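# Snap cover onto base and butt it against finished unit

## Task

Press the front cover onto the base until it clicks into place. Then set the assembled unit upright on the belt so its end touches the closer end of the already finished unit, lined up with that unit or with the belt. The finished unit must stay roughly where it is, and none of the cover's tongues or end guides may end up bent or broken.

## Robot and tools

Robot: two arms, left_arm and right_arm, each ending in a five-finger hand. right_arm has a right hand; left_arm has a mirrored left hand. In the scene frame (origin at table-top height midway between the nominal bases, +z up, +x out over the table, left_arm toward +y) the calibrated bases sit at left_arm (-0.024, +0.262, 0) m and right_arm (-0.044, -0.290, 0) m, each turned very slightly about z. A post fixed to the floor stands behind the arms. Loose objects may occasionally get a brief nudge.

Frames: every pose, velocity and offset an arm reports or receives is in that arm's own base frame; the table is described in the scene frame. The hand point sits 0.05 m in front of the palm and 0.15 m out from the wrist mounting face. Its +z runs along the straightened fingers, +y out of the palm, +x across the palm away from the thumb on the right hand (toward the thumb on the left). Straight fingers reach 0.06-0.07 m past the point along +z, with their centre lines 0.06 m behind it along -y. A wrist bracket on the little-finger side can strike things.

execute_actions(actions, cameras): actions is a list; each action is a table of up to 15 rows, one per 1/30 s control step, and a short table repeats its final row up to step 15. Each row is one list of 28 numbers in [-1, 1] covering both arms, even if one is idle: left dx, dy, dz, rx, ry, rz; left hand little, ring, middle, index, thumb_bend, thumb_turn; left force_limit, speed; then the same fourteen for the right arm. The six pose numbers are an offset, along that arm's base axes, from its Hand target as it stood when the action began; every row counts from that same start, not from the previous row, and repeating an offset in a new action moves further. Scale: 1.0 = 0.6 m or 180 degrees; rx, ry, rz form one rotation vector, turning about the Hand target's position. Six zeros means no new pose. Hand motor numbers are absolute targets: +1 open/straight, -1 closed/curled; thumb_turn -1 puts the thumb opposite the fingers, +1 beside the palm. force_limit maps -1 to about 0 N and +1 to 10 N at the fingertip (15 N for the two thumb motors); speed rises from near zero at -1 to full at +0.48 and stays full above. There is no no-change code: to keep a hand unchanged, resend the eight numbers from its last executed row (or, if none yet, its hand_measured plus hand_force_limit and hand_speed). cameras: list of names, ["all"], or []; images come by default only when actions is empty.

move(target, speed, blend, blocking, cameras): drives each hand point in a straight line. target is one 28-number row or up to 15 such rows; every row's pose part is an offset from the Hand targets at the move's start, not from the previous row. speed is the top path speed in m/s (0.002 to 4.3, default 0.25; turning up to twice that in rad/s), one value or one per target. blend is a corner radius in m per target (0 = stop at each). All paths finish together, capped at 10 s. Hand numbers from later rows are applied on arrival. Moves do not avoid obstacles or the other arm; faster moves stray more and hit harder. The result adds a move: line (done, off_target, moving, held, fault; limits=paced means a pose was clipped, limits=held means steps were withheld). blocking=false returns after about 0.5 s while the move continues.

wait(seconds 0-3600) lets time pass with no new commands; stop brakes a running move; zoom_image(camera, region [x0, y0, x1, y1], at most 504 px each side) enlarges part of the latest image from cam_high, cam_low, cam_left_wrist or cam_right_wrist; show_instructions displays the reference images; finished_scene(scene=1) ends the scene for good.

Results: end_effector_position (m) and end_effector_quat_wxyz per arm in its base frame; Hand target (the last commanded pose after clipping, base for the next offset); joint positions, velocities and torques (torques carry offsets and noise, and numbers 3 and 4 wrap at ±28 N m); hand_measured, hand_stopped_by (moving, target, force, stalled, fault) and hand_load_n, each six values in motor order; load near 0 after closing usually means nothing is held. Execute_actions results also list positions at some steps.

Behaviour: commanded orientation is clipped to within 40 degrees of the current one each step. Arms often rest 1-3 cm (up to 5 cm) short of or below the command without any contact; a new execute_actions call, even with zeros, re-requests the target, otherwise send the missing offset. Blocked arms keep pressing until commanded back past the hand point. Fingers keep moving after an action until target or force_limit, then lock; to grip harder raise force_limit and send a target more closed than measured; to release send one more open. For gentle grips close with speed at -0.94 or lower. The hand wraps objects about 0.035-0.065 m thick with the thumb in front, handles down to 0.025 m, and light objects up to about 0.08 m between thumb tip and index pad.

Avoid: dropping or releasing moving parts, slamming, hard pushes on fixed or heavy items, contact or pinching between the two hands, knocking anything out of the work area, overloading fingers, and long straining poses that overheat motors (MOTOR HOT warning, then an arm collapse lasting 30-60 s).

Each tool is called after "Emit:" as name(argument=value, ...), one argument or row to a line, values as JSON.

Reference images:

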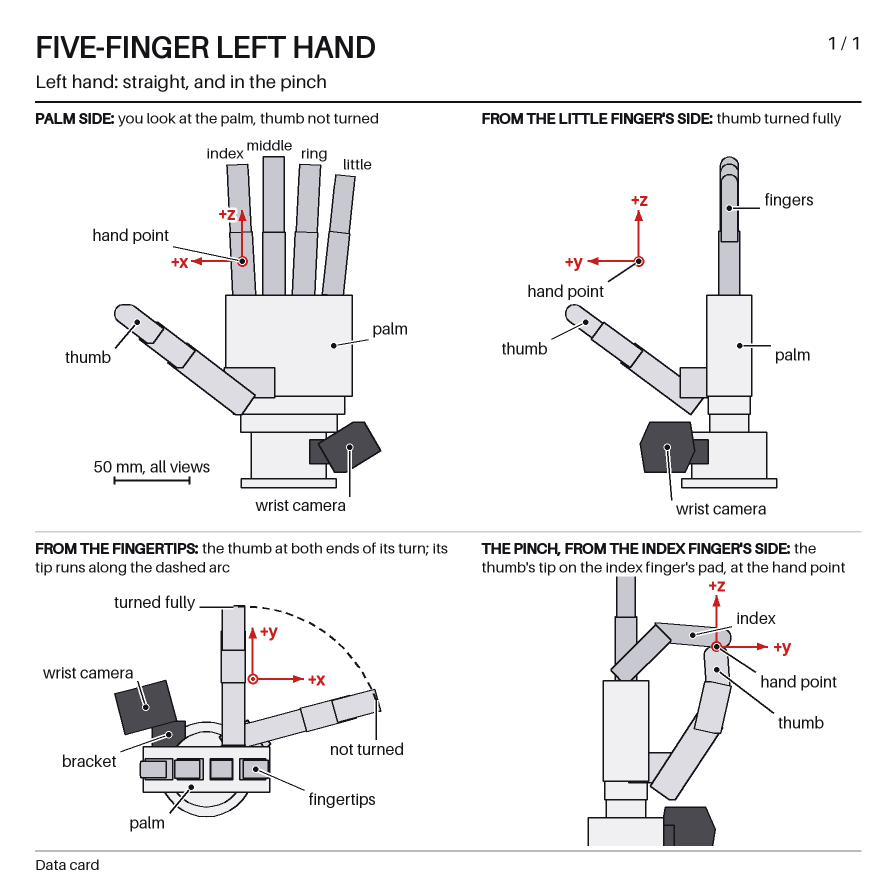

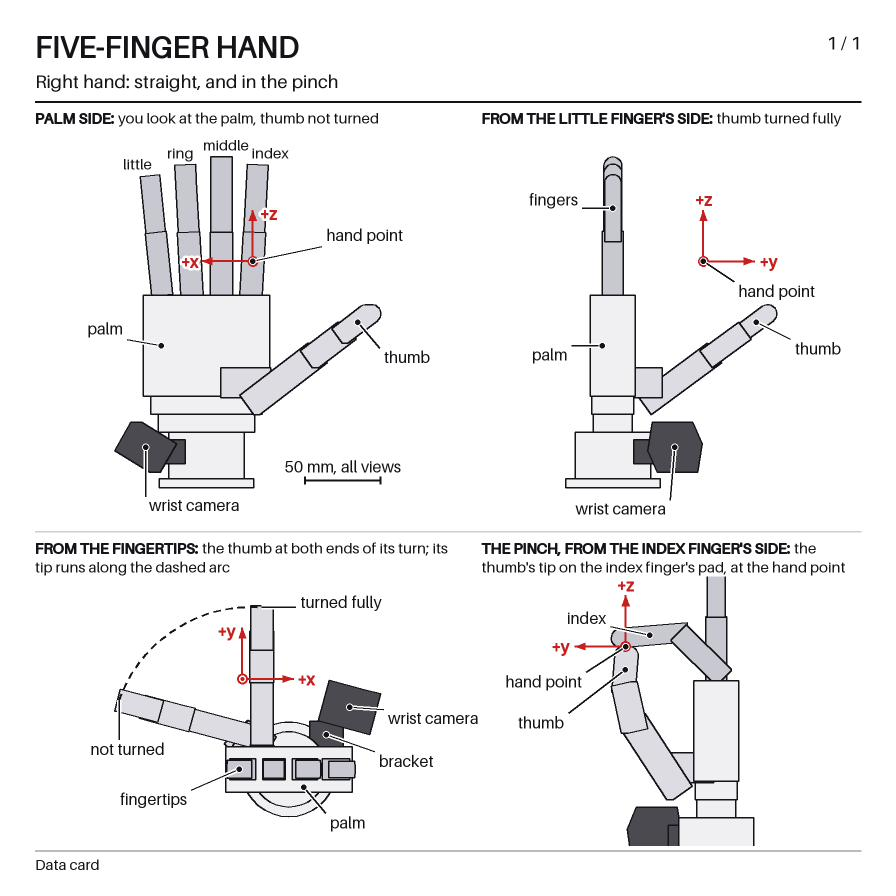

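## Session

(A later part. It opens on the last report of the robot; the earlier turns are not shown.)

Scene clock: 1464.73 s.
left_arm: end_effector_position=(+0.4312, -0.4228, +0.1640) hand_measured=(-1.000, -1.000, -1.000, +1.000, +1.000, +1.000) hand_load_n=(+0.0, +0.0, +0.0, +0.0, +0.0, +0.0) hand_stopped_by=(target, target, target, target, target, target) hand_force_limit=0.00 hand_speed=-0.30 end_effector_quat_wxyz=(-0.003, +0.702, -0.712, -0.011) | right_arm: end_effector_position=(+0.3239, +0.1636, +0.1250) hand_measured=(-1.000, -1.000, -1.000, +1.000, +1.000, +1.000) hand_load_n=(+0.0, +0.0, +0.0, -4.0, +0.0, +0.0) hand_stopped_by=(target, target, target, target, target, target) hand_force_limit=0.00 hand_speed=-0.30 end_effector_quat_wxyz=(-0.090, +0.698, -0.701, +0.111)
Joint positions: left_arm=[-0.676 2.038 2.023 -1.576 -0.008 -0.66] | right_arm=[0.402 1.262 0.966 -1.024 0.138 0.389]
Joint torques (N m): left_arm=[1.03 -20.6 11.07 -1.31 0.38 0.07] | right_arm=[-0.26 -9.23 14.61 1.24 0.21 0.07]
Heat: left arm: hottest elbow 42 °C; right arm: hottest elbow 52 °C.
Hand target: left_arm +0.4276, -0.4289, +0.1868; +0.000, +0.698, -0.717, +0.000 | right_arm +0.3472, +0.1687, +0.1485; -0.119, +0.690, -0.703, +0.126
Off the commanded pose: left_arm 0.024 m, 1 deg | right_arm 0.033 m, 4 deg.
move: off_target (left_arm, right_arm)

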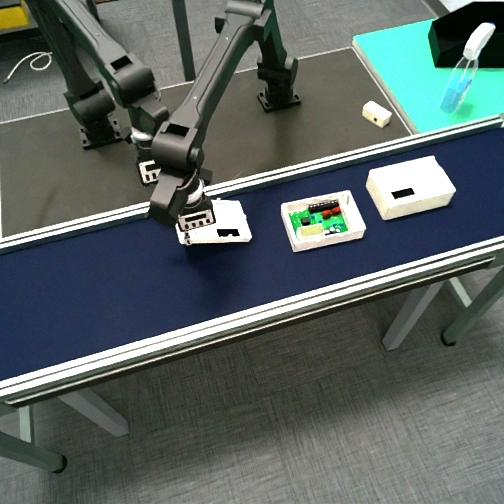

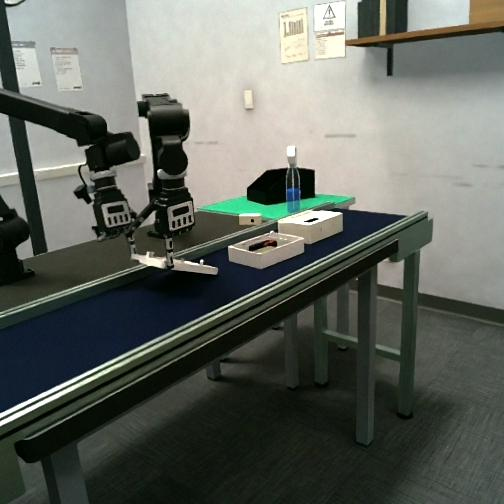

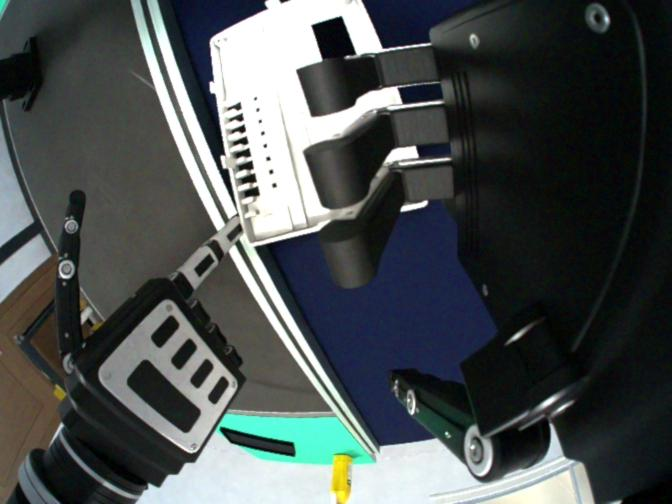

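Emit:
move(
  target=[0, 0.0, 0.067, 0, 0, 0, -1, -1, -1, 1, 1, 1, 0, -0.3, 0.0, 0.0, 0.067, 0, 0, 0, -1, -1, -1, 1, 1, 1, 0, -0.3],
  speed=0.05,
  cameras=["cam_high","cam_low","cam_left_wrist"],
)

Emit:
zoom_image(
  camera="cam_low",
  region=[120, 200, 240, 310],
)

Scene clock: 1473.63 s.
left_arm: end_effector_position=(+0.4323, -0.4237, +0.2019) hand_measured=(-1.000, -1.000, -1.000, +1.000, +1.000, +1.000) hand_load_n=(+0.0, +0.0, -0.5, +0.0, +0.0, +0.0) hand_stopped_by=(target, target, target, target, target, target) hand_force_limit=0.00 hand_speed=-0.30 end_effector_quat_wxyz=(-0.003, +0.702, -0.712, -0.003) | right_arm: end_effector_position=(+0.3265, +0.1648, +0.1650) hand_measured=(-1.000, -1.000, -1.000, +1.000, +1.000, +1.000) hand_load_n=(+0.0, +0.0, +0.0, -3.5, +0.0, -0.5) hand_stopped_by=(target, target, target, target, target, target) hand_force_limit=0.00 hand_speed=-0.30 end_effector_quat_wxyz=(-0.091, +0.698, -0.701, +0.111)
Joint positions: left_arm=[-0.676 2.034 2.117 -1.659 -0.008 -0.66] | right_arm=[0.402 1.241 1.057 -1.133 0.138 0.389]
Joint torques (N m): left_arm=[1.14 -21.19 11.19 -1.21 0.49 0.07] | right_arm=[-0.21 -9.23 14.82 1.2 0.23 0.07]
Heat: left arm: hottest elbow 43 °C; right arm: hottest elbow 53 °C.
Hand target: left_arm +0.4276, -0.4289, +0.2271; +0.000, +0.697, -0.717, +0.000 | right_arm +0.3471, +0.1687, +0.1886; -0.119, +0.690, -0.703, +0.126
Off the commanded pose: left_arm 0.026 m, 1 deg | right_arm 0.032 m, 4 deg.
joint sent to its limit (left arm) — joint 4 (wrist pitch), lower limit. The joint targets still meet the commanded pose.
move: off_target (left_arm, right_arm)

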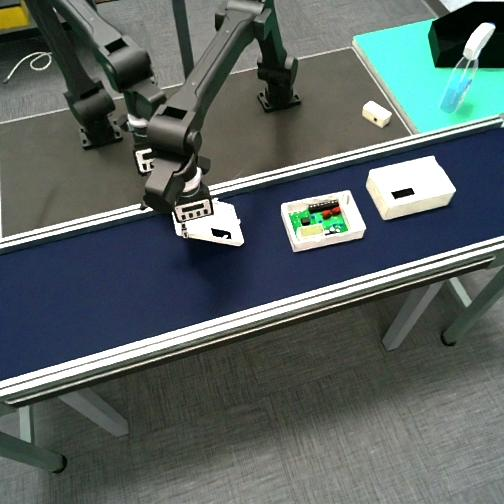

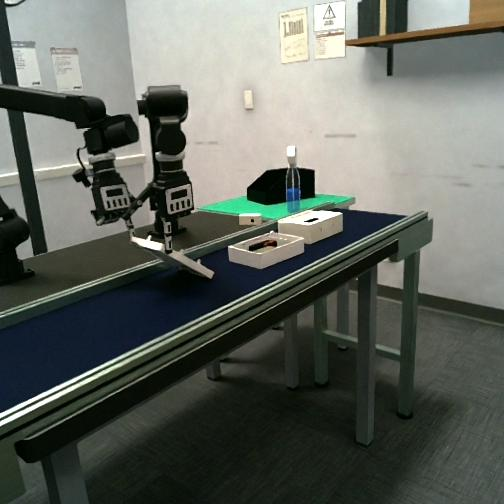

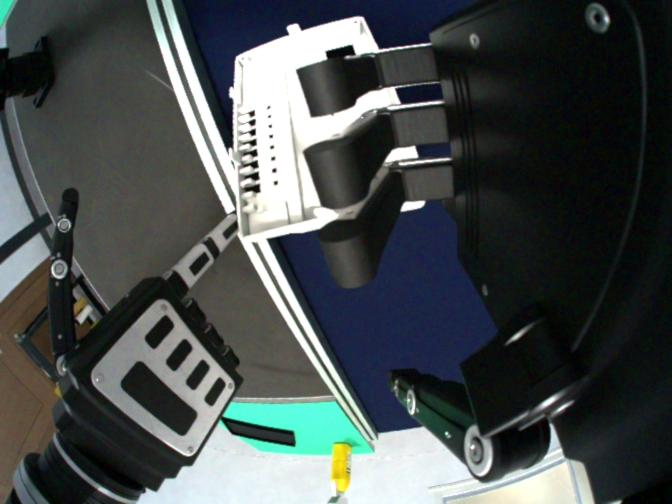

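Scaled by 4.200.

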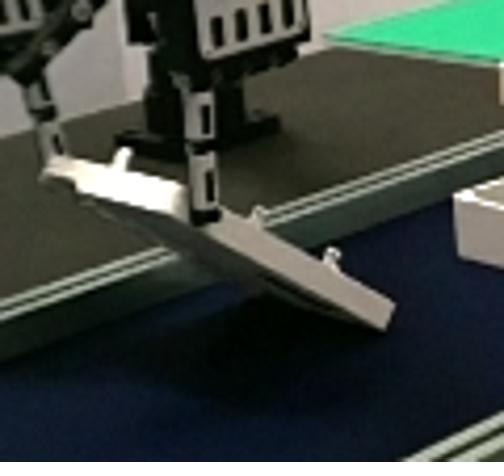

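Emit:
move(
  target=[0, 0.033, 0.06, 0, 0, 0, -1, -1, -1, 1, 1, 1, 0, -0.3, 0.0, 0.033, 0.06, 0, 0, 0, -1, -1, -1, 1, 1, 1, 0, -0.3],
  speed=0.05,
  cameras=["cam_high","cam_low","cam_left_wrist"],
)

Emit:
zoom_image(
  camera="cam_low",
  region=[120, 200, 240, 310],
)

Scene clock: 1486.63 s.
left_arm: end_effector_position=(+0.4326, -0.4121, +0.2459) hand_measured=(-1.000, -1.000, -1.000, +1.000, +1.000, +1.000) hand_load_n=(+0.0, +0.0, +0.0, +0.0, +0.0, +0.0) hand_stopped_by=(target, target, target, target, target, target) hand_force_limit=0.00 hand_speed=-0.30 end_effector_quat_wxyz=(-0.006, +0.704, -0.709, +0.034) | right_arm: end_effector_position=(+0.3301, +0.1782, +0.2065) hand_measured=(-1.000, -1.000, -1.000, +1.000, +1.000, +1.000) hand_load_n=(+0.0, +0.0, +0.0, -4.0, +0.0, +0.0) hand_stopped_by=(target, target, target, target, target, target) hand_force_limit=0.00 hand_speed=-0.30 end_effector_quat_wxyz=(-0.096, +0.698, -0.700, +0.115)
Joint positions: left_arm=[-0.659 1.958 2.117 -1.66 -0.004 -0.652] | right_arm=[0.434 1.241 1.166 -1.233 0.148 0.417]
Joint torques (N m): left_arm=[1.9 -20.01 9.77 -1.01 0.59 0.16] | right_arm=[1.26 -8.06 14.86 1.26 0.36 0.24]
Heat: left arm: hottest elbow 43 °C; right arm: hottest elbow 53 °C.
Hand target: left_arm +0.4278, -0.4090, +0.2630; +0.000, +0.698, -0.716, +0.000 | right_arm +0.3470, +0.1886, +0.2246; -0.119, +0.690, -0.703, +0.126
Off the commanded pose: left_arm 0.018 m, 4 deg | right_arm 0.027 m, 3 deg.
joint sent to its limit (left arm) — joint 4 (wrist pitch), lower limit. The joint targets are off in orientation, not in position.
move: off_target (left_arm, right_arm)

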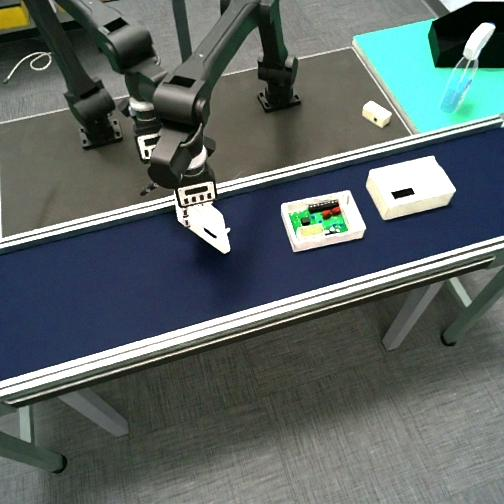

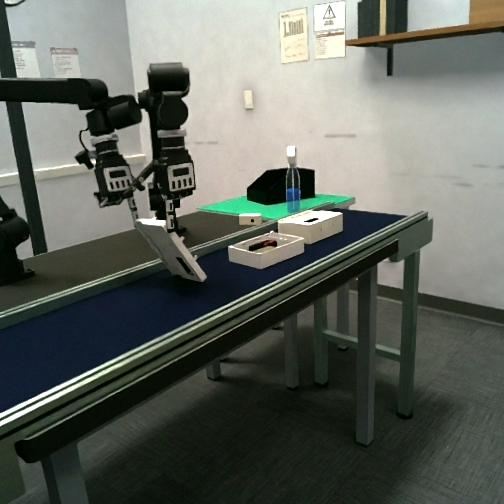

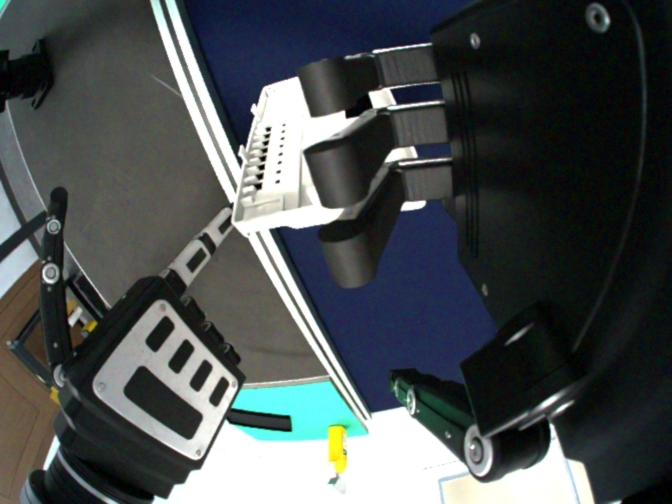

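Scaled by 4.200.

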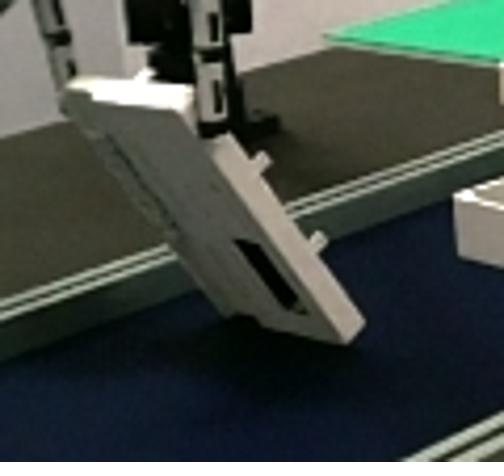

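Emit:
move(
  target=[0, 0.0, 0.03, 0, 0, 0, -1, -1, -1, 1, 1, 1, 0, -0.3, 0.0, 0.0, 0.035, 0, 0, 0, -1, -1, -1, 1, 1, 1, 0, -0.3],
  speed=0.04,
  cameras=["cam_high","cam_low","cam_left_wrist"],
)

Emit:
zoom_image(
  camera="cam_low",
  region=[120, 200, 240, 310],
)

Scene clock: 1502.67 s.
left_arm: end_effector_position=(+0.4308, -0.4109, +0.2564) hand_measured=(-1.000, -1.000, -1.000, +1.000, +1.000, +1.000) hand_load_n=(+0.0, +0.0, +0.5, +0.0, +0.0, +0.0) hand_stopped_by=(target, target, target, target, target, target) hand_force_limit=0.00 hand_speed=-0.30 end_effector_quat_wxyz=(-0.006, +0.704, -0.709, +0.043) | right_arm: end_effector_position=(+0.3294, +0.1778, +0.2257) hand_measured=(-1.000, -1.000, -1.000, +1.000, +1.000, +1.000) hand_load_n=(+0.5, +0.0, +0.0, -4.0, +0.0, +0.0) hand_stopped_by=(target, target, target, target, target, target) hand_force_limit=0.00 hand_speed=-0.30 end_effector_quat_wxyz=(-0.093, +0.699, -0.700, +0.114)
Joint positions: left_arm=[-0.658 1.94 2.117 -1.66 0 -0.652] | right_arm=[0.434 1.241 1.217 -1.29 0.148 0.417]
Joint torques (N m): left_arm=[1.85 -20.13 10.91 -0.96 0.62 0.16] | right_arm=[1.26 -8.18 15.21 1.32 0.35 0.27]
Heat: left arm: hottest shoulder 43 °C; right arm: hottest elbow 59 °C.
Hand target: left_arm +0.4277, -0.4090, +0.2810; +0.000, +0.698, -0.717, +0.000 | right_arm +0.3471, +0.1886, +0.2457; -0.119, +0.690, -0.703, +0.126
Off the commanded pose: left_arm 0.025 m, 5 deg | right_arm 0.029 m, 3 deg.
joint sent to its limit (left arm) — joint 4 (wrist pitch), lower limit. The joint targets are off in orientation, not in position.
move: off_target (left_arm, right_arm)

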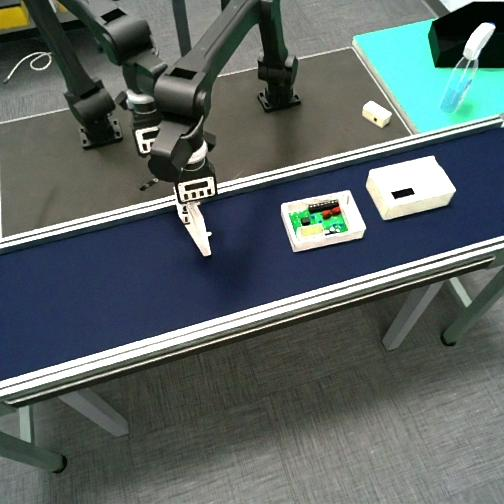

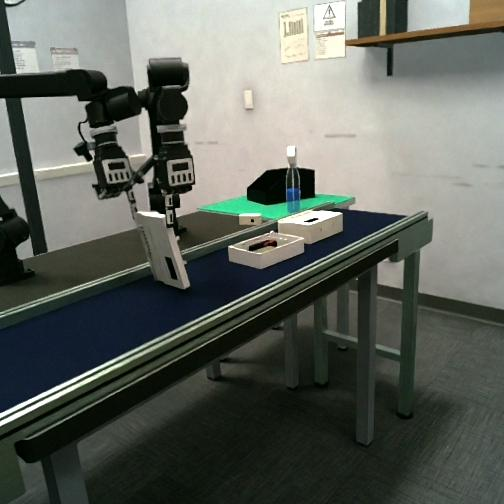

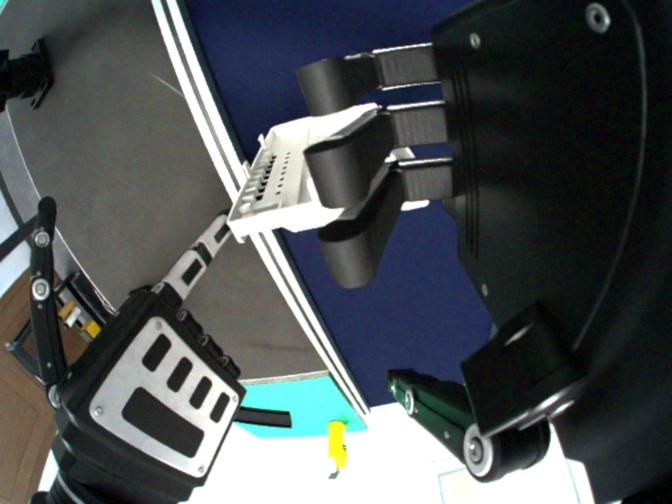

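Scaled by 4.200.

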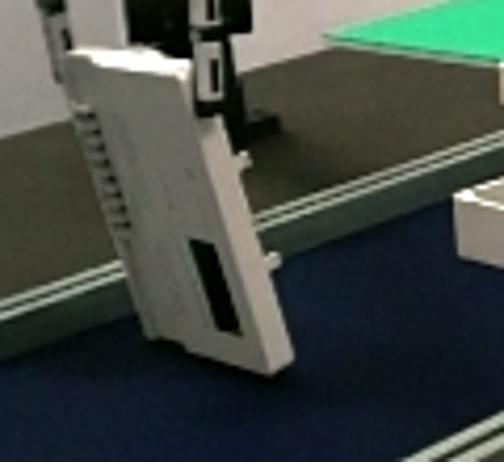

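Emit:
move(
  target=[0, 0.075, -0.015, 0, 0, 0, -1, -1, -1, 1, 1, 1, 0, -0.3, 0.0, 0.075, -0.015, 0, 0, 0, -1, -1, -1, 1, 1, 1, 0, -0.3],
  speed=0.04,
  cameras=["cam_high","cam_low","cam_left_wrist"],
)

Emit:
zoom_image(
  camera="cam_low",
  region=[120, 200, 240, 310],
)

Scene clock: 1514.17 s.
left_arm: end_effector_position=(+0.4339, -0.3732, +0.2701) hand_measured=(-1.000, -1.000, -1.000, +1.000, +1.000, +1.000) hand_load_n=(+0.0, +0.0, +0.0, +0.0, +0.0, +0.0) hand_stopped_by=(target, target, target, target, target, target) hand_force_limit=0.00 hand_speed=-0.30 end_effector_quat_wxyz=(-0.005, +0.701, -0.712, +0.043) | right_arm: end_effector_position=(+0.3299, +0.2193, +0.2257) hand_measured=(-1.000, -1.000, -1.000, +1.000, +1.000, +1.000) hand_load_n=(+0.0, +0.0, +0.5, -2.0, +0.0, +0.0) hand_stopped_by=(target, target, target, target, target, target) hand_force_limit=0.00 hand_speed=-0.30 end_effector_quat_wxyz=(-0.097, +0.696, -0.701, +0.119)
Joint positions: left_arm=[-0.604 1.885 2.07 -1.67 0.005 -0.589] | right_arm=[0.536 1.288 1.258 -1.29 0.182 0.52]
Joint torques (N m): left_arm=[2.14 -18.61 6.87 -0.51 0.23 0.17] | right_arm=[1.38 -7.88 14.22 1.81 0.29 0.21]
Heat: left arm: hottest elbow 43 °C; right arm: hottest elbow 61 °C.
Hand target: left_arm +0.4277, -0.3640, +0.2720; +0.000, +0.698, -0.717, +0.000 | right_arm +0.3471, +0.2335, +0.2367; -0.119, +0.690, -0.703, +0.126
Off the commanded pose: left_arm 0.011 m, 5 deg | right_arm 0.025 m, 3 deg.
joint sent to its limit (left arm) — joint 4 (wrist pitch), lower limit. The joint targets are off in orientation, not in position.
move: off_target (left_arm, right_arm)

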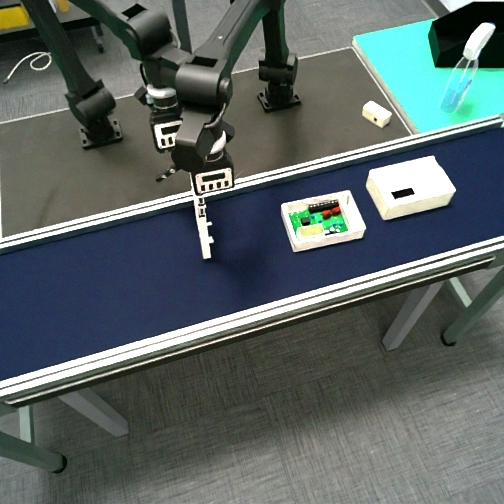

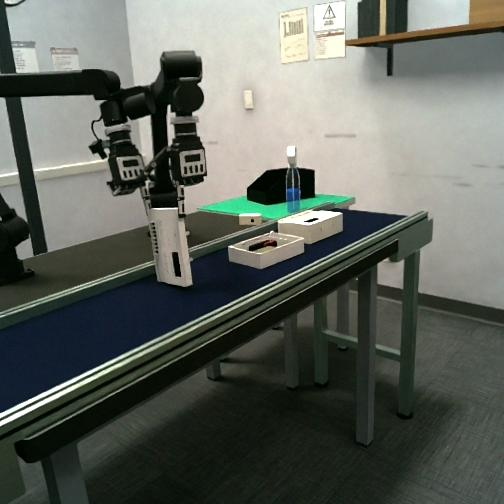

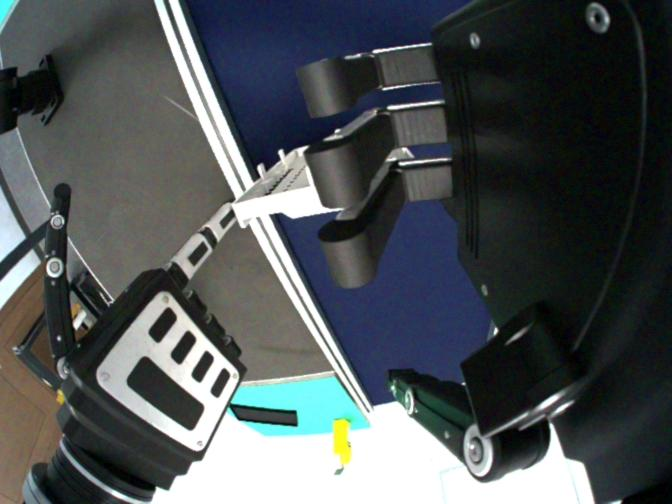

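Scaled by 4.200.

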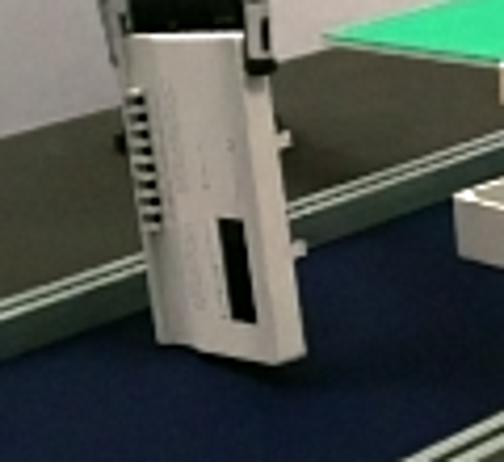

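Emit:
move(
  target=[0, 0.067, -0.04, 0, 0, 0, -1, -1, -1, 1, 1, 1, 0, -0.3, 0.01, 0.067, -0.028, 0, 0, 0, -1, -1, -1, 1, 1, 1, 0, -0.3],
  speed=0.04,
  cameras=["cam_high","cam_low","cam_left_wrist"],
)

Emit:
zoom_image(
  camera="cam_low",
  region=[120, 200, 240, 310],
)

Scene clock: 1527.37 s.
left_arm: end_effector_position=(+0.4382, -0.3277, +0.2572) hand_measured=(-1.000, -1.000, -1.000, +1.000, +1.000, +1.000) hand_load_n=(+0.0, +0.0, +0.0, +0.0, +0.0, +0.0) hand_stopped_by=(target, target, target, target, target, target) hand_force_limit=0.00 hand_speed=-0.30 end_effector_quat_wxyz=(-0.009, +0.706, -0.708, +0.019) | right_arm: end_effector_position=(+0.3327, +0.2589, +0.2092) hand_measured=(-1.000, -1.000, -1.000, +1.000, +1.000, +1.000) hand_load_n=(+0.0, +0.5, +0.5, -3.5, +0.0, +0.0) hand_stopped_by=(target, target, target, target, target, target) hand_force_limit=0.00 hand_speed=-0.30 end_effector_quat_wxyz=(-0.094, +0.700, -0.698, +0.117)
Joint positions: left_arm=[-0.539 1.847 1.981 -1.663 -0.009 -0.538] | right_arm=[0.615 1.361 1.284 -1.264 0.197 0.59]
Joint torques (N m): left_arm=[1.44 -16.85 6.02 -0.43 0.44 0.27] | right_arm=[0.91 -9.11 14.32 2 0.51 0.24]
Heat: left arm: hottest elbow 43 °C; right arm: hottest elbow 59 °C.
Hand target: left_arm +0.4277, -0.3238, +0.2479; +0.000, +0.698, -0.716, +0.000 | right_arm +0.3532, +0.2737, +0.2200; -0.119, +0.690, -0.703, +0.126
Off the commanded pose: left_arm 0.015 m, 3 deg | right_arm 0.027 m, 3 deg.
move: off_target (left_arm, right_arm)

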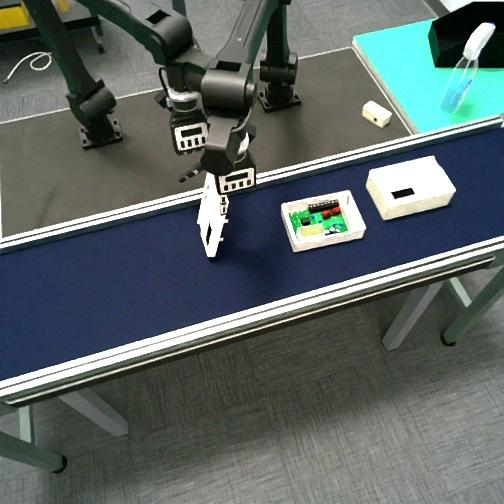

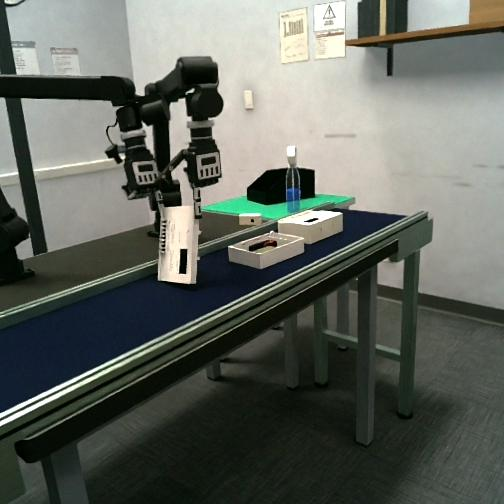

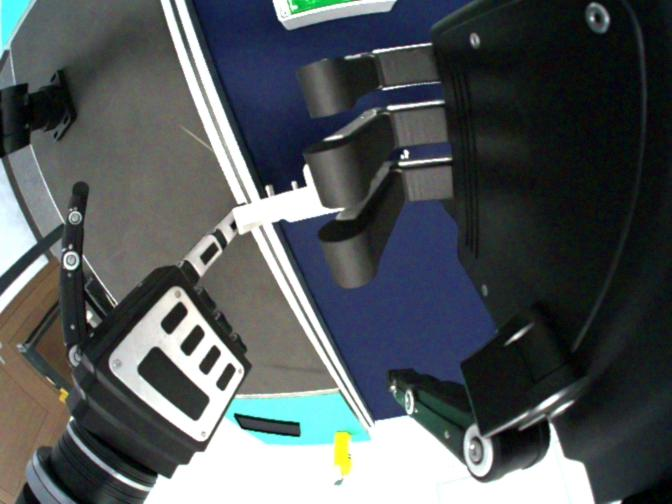

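Scaled by 4.200.

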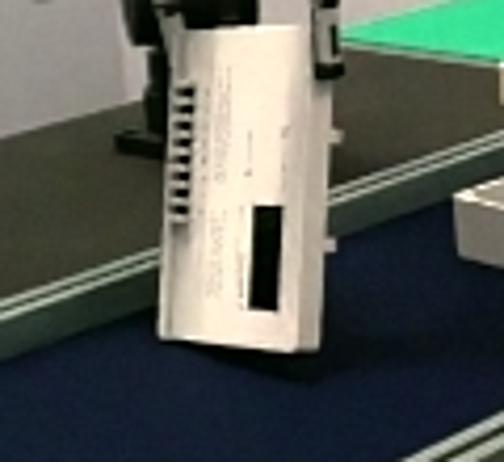

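Emit:
move(
  target=[0, 0.02, -0.06, 0, 0, 0, -1, -1, -1, 1, 1, 1, 0, -0.3, 0.0, 0.02, -0.06, 0, 0, 0, -1, -1, -1, 1, 1, 1, 0, -0.3],
  speed=0.04,
  cameras=["cam_high","cam_low","cam_left_wrist"],
)

Emit:
zoom_image(
  camera="cam_low",
  region=[120, 200, 240, 310],
)

Scene clock: 1539.37 s.
left_arm: end_effector_position=(+0.4436, -0.3151, +0.2237) hand_measured=(-1.000, -1.000, -1.000, +1.000, +1.000, +1.000) hand_load_n=(+0.0, +0.0, +0.0, +0.0, +0.0, +0.0) hand_stopped_by=(target, target, target, target, target, target) hand_force_limit=0.00 hand_speed=-0.30 end_effector_quat_wxyz=(-0.014, +0.707, -0.707, +0.025) | right_arm: end_effector_position=(+0.3373, +0.2829, +0.1959) hand_measured=(-1.000, -1.000, -1.000, +1.000, +1.000, +1.000) hand_load_n=(+0.0, +0.0, +0.0, -6.0, +0.0, +0.0) hand_stopped_by=(target, target, target, target, target, target) hand_force_limit=0.00 hand_speed=-0.30 end_effector_quat_wxyz=(-0.116, +0.704, -0.691, +0.116)
Joint positions: left_arm=[-0.517 1.822 1.858 -1.552 -0.013 -0.518] | right_arm=[0.651 1.384 1.267 -1.187 0.194 0.607]
Joint torques (N m): left_arm=[1.32 -16.44 5.71 -0.73 0.62 0.28] | right_arm=[-0.21 -9 9.96 2.61 0.88 0.32]
Heat: left arm: hottest elbow 42 °C; right arm: hottest elbow 61 °C.
Hand target: left_arm +0.4277, -0.3118, +0.2120; +0.000, +0.698, -0.717, +0.000 | right_arm +0.3531, +0.2857, +0.1839; -0.119, +0.690, -0.703, +0.126
Off the commanded pose: left_arm 0.020 m, 4 deg | right_arm 0.020 m, 2 deg.
move: off_target (left_arm, right_arm)

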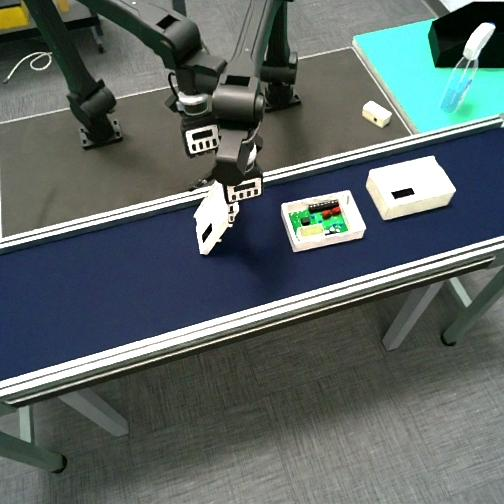

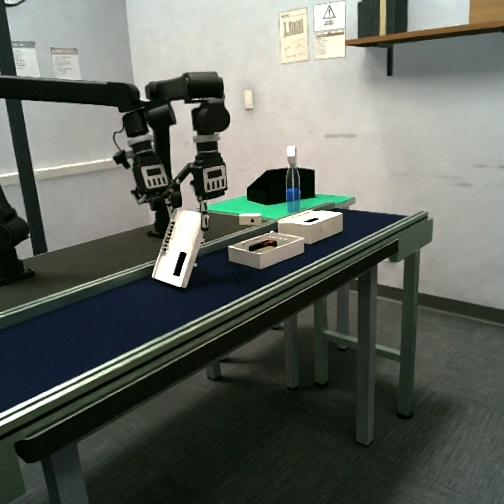

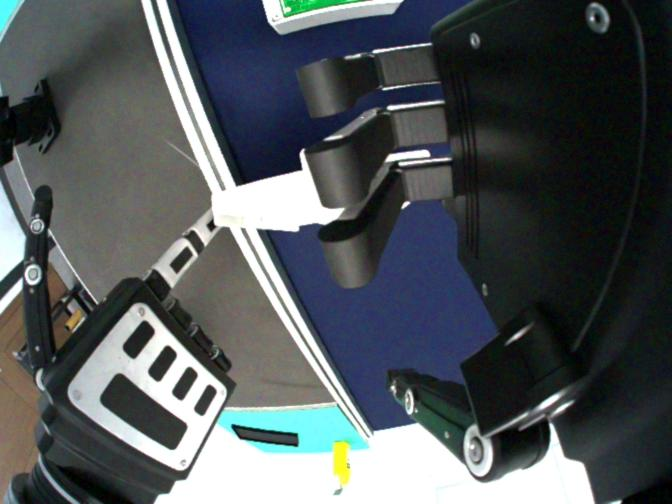

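Scaled by 4.200.

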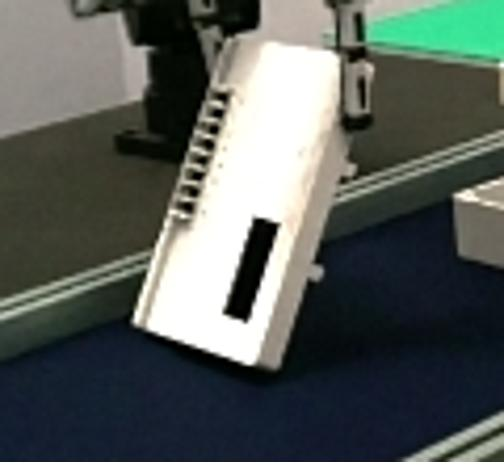

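Emit:
move(
  target=[0, 0.06, -0.055, 0, 0, 0, -1, -1, -1, 1, 1, 1, 0, -0.3, 0.0, 0.045, -0.075, 0, 0, 0, -1, -1, -1, 1, 1, 1, 0, -0.3],
  speed=0.04,
  cameras=["cam_high","cam_low","cam_left_wrist"],
)

Emit:
zoom_image(
  camera="cam_low",
  region=[120, 200, 240, 310],
)

Scene clock: 1553.10 s.
left_arm: end_effector_position=(+0.4432, -0.2827, +0.1795) hand_measured=(-1.000, -1.000, -1.000, +1.000, +1.000, +1.000) hand_load_n=(+0.0, +0.0, +0.0, +0.5, +0.0, +0.0) hand_stopped_by=(target, target, target, target, target, target) hand_force_limit=0.00 hand_speed=-0.30 end_effector_quat_wxyz=(-0.012, +0.707, -0.707, +0.015) | right_arm: end_effector_position=(+0.3343, +0.3064, +0.1415) hand_measured=(-1.000, -1.000, -1.000, +1.000, +1.000, +1.000) hand_load_n=(+0.0, +0.0, +0.0, -7.0, +0.0, +0.0) hand_stopped_by=(target, target, target, target, target, target) hand_force_limit=0.00 hand_speed=-0.30 end_effector_quat_wxyz=(-0.100, +0.706, -0.692, +0.113)
Joint positions: left_arm=[-0.468 1.797 1.706 -1.443 -0.013 -0.467] | right_arm=[0.698 1.466 1.21 -1.089 0.205 0.653]
Joint torques (N m): left_arm=[1.73 -17.73 6.05 -0.92 0.62 0.31] | right_arm=[-0.09 -11.28 10.65 2.78 0.95 0.36]
Heat: left arm: hottest shoulder 41 °C; right arm: hottest elbow 59 °C.
Hand target: left_arm +0.4276, -0.2758, +0.1789; +0.000, +0.698, -0.717, +0.000 | right_arm +0.3531, +0.3126, +0.1389; -0.119, +0.690, -0.703, +0.126
Off the commanded pose: left_arm 0.017 m, 3 deg | right_arm 0.020 m, 4 deg.
move: off_target (left_arm, right_arm)

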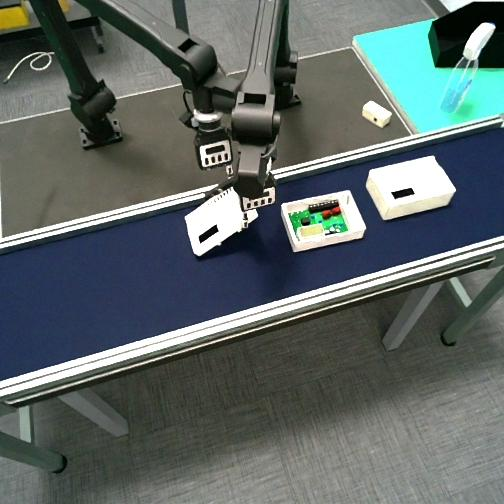

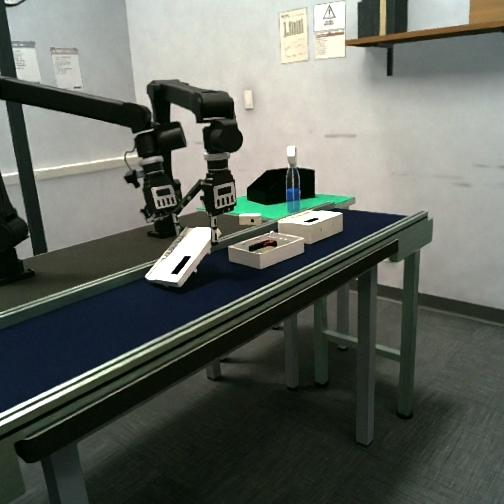

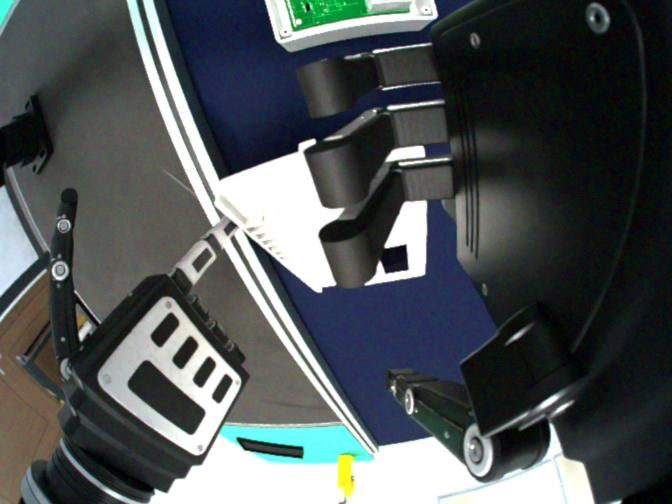

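Scaled by 4.200.

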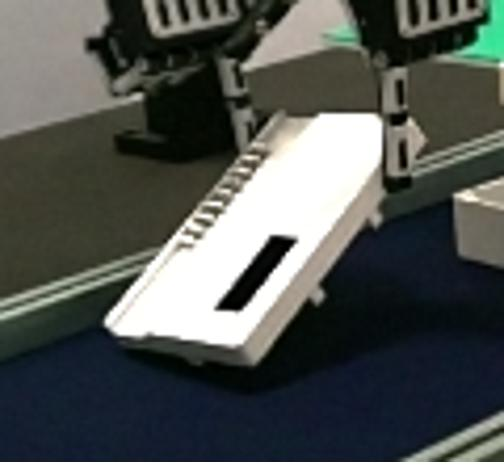

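Emit:
move(
  target=[0, 0.03, -0.065, 0, 0, 0, -1, -1, -1, 1, 1, 1, 0, -0.3, -0.005, 0.03, -0.065, 0, 0, 0, -1, -1, -1, 1, 1, 1, 0, -0.3],
  speed=0.04,
  cameras=["cam_high","cam_low","cam_left_wrist"],
)

Emit:
zoom_image(
  camera="cam_low",
  region=[120, 200, 240, 310],
)

Scene clock: 1560.27 s.
left_arm: end_effector_position=(+0.4432, -0.2647, +0.1432) hand_measured=(-1.000, -1.000, -1.000, +1.000, +1.000, +1.000) hand_load_n=(+0.0, +0.0, +0.5, +0.0, +0.0, +0.0) hand_stopped_by=(target, target, target, target, target, target) hand_force_limit=0.00 hand_speed=-0.30 end_effector_quat_wxyz=(-0.013, +0.706, -0.708, +0.017) | right_arm: end_effector_position=(+0.3325, +0.3226, +0.1003) hand_measured=(-1.000, -1.000, -1.000, +1.000, +1.000, +1.000) hand_load_n=(+0.0, +0.0, +0.0, -6.5, +0.0, +0.0) hand_stopped_by=(target, target, target, target, target, target) hand_force_limit=0.00 hand_speed=-0.30 end_effector_quat_wxyz=(-0.098, +0.705, -0.693, +0.115)
Joint positions: left_arm=[-0.439 1.787 1.596 -1.34 -0.013 -0.437] | right_arm=[0.73 1.527 1.165 -0.995 0.215 0.689]
Joint torques (N m): left_arm=[1.73 -16.67 5.87 -0.8 0.6 0.28] | right_arm=[0.09 -12.57 10.52 2.7 0.91 0.37]
Heat: left arm: hottest shoulder 41 °C; right arm: hottest elbow 58 °C.
Hand target: left_arm +0.4276, -0.2579, +0.1400; +0.000, +0.697, -0.717, +0.000 | right_arm +0.3501, +0.3308, +0.0999; -0.119, +0.690, -0.703, +0.126
Off the commanded pose: left_arm 0.017 m, 3 deg | right_arm 0.019 m, 4 deg.
move: off_target (left_arm, right_arm)

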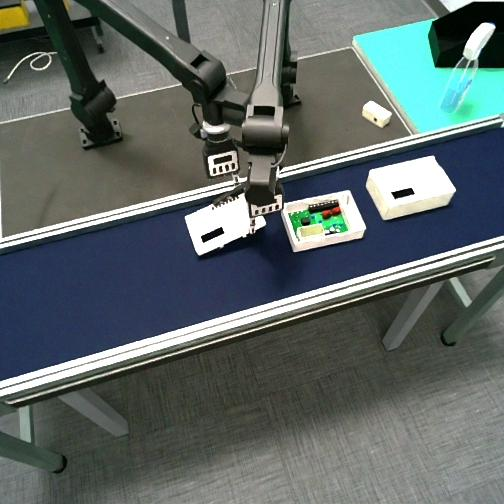

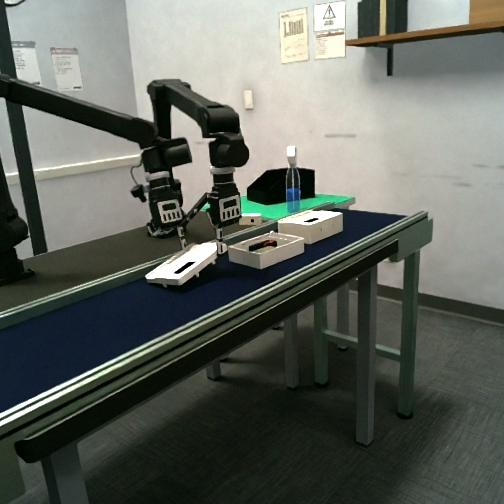

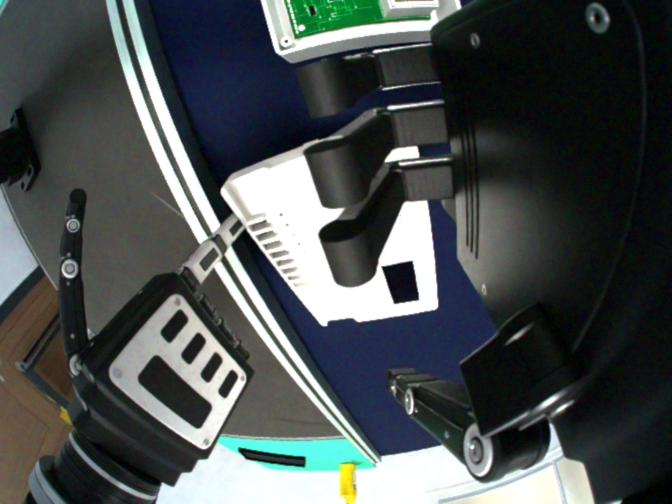

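Scaled by 4.200.

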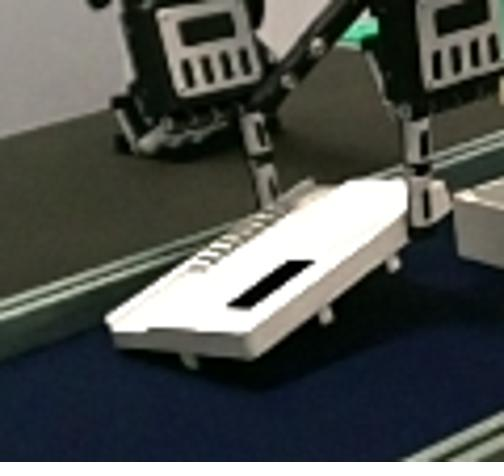

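Emit:
move(
  target=[0, 0.003, -0.055, 0, 0, 0, -1, -1, -1, 1, 1, 1, 0, -0.3, 0, 0.01, -0.055, 0, 0, 0, -1, -1, -1, 1, 1, 1, 0, -0.3],
  speed=0.03,
  cameras=["cam_high","cam_low","cam_left_wrist"],
)

Emit:
zoom_image(
  camera="cam_low",
  region=[120, 200, 240, 310],
)

Emit:
zoom_image(
  camera="cam_high",
  region=[170, 170, 290, 280],
)

Scene clock: 1579.07 s.
left_arm: end_effector_position=(+0.4446, -0.2642, +0.1207) hand_measured=(-1.000, -1.000, -1.000, +1.000, +1.000, +1.000) hand_load_n=(+0.0, +0.0, +0.0, +0.0, +0.0, +0.0) hand_stopped_by=(target, target, target, target, target, target) hand_force_limit=0.00 hand_speed=-0.30 end_effector_quat_wxyz=(-0.016, +0.705, -0.708, +0.027) | right_arm: end_effector_position=(+0.3350, +0.3288, +0.0712) hand_measured=(-1.000, -1.000, -1.000, +1.000, +1.000, +1.000) hand_load_n=(+0.0, +0.0, +0.0, -6.0, +0.5, +0.0) hand_stopped_by=(target, target, target, target, target, target) hand_force_limit=0.00 hand_speed=-0.30 end_effector_quat_wxyz=(-0.102, +0.703, -0.694, +0.116)
Joint positions: left_arm=[-0.437 1.787 1.537 -1.259 -0.012 -0.433] | right_arm=[0.738 1.566 1.128 -0.912 0.221 0.7]
Joint torques (N m): left_arm=[1.73 -14.8 5.57 -0.84 0.58 0.3] | right_arm=[0.26 -12.28 9.95 2.7 0.81 0.3]
Heat: left arm: hottest shoulder 40 °C; right arm: hottest elbow 57 °C.
Hand target: left_arm +0.4277, -0.2559, +0.1069; +0.000, +0.698, -0.716, +0.000 | right_arm +0.3502, +0.3367, +0.0669; -0.119, +0.690, -0.703, +0.126
Off the commanded pose: left_arm 0.023 m, 4 deg | right_arm 0.018 m, 3 deg.
move: off_target (left_arm, right_arm)

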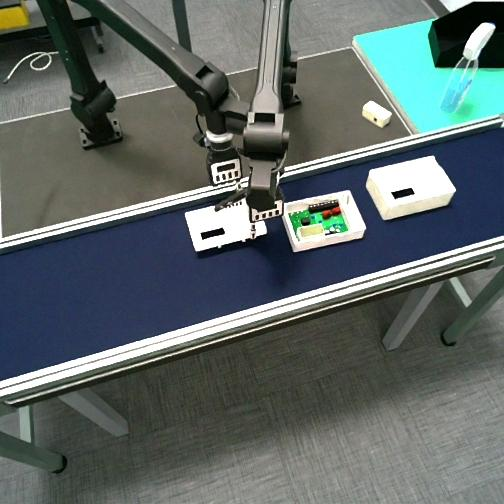

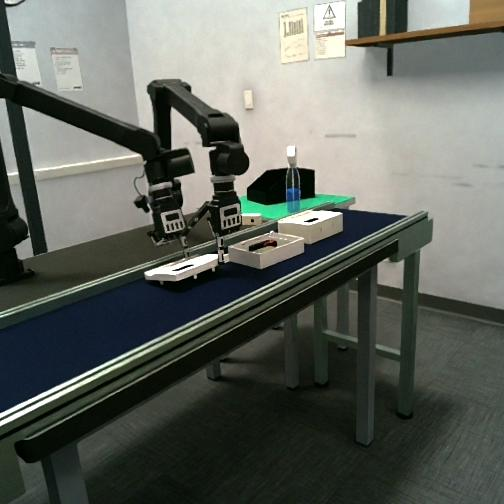

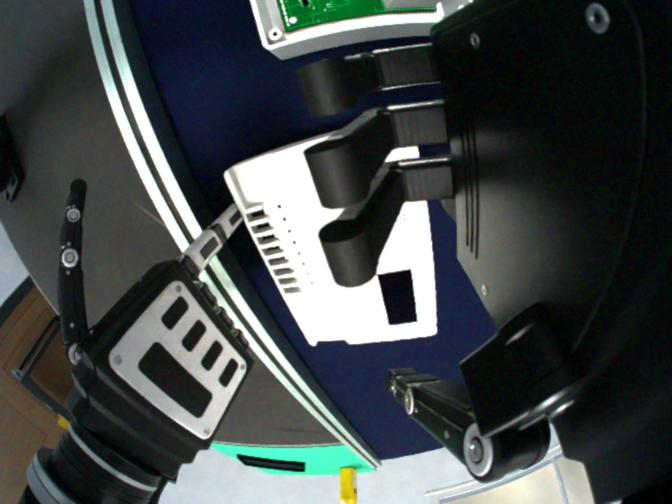

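Scaled by 4.200.

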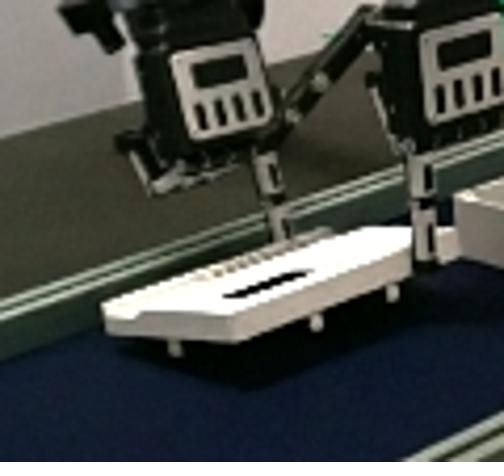

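Scaled by 4.200.

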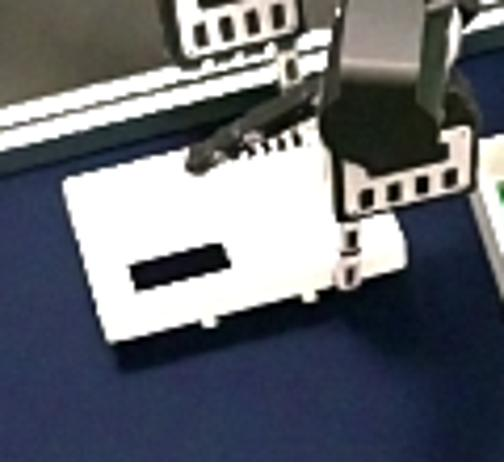

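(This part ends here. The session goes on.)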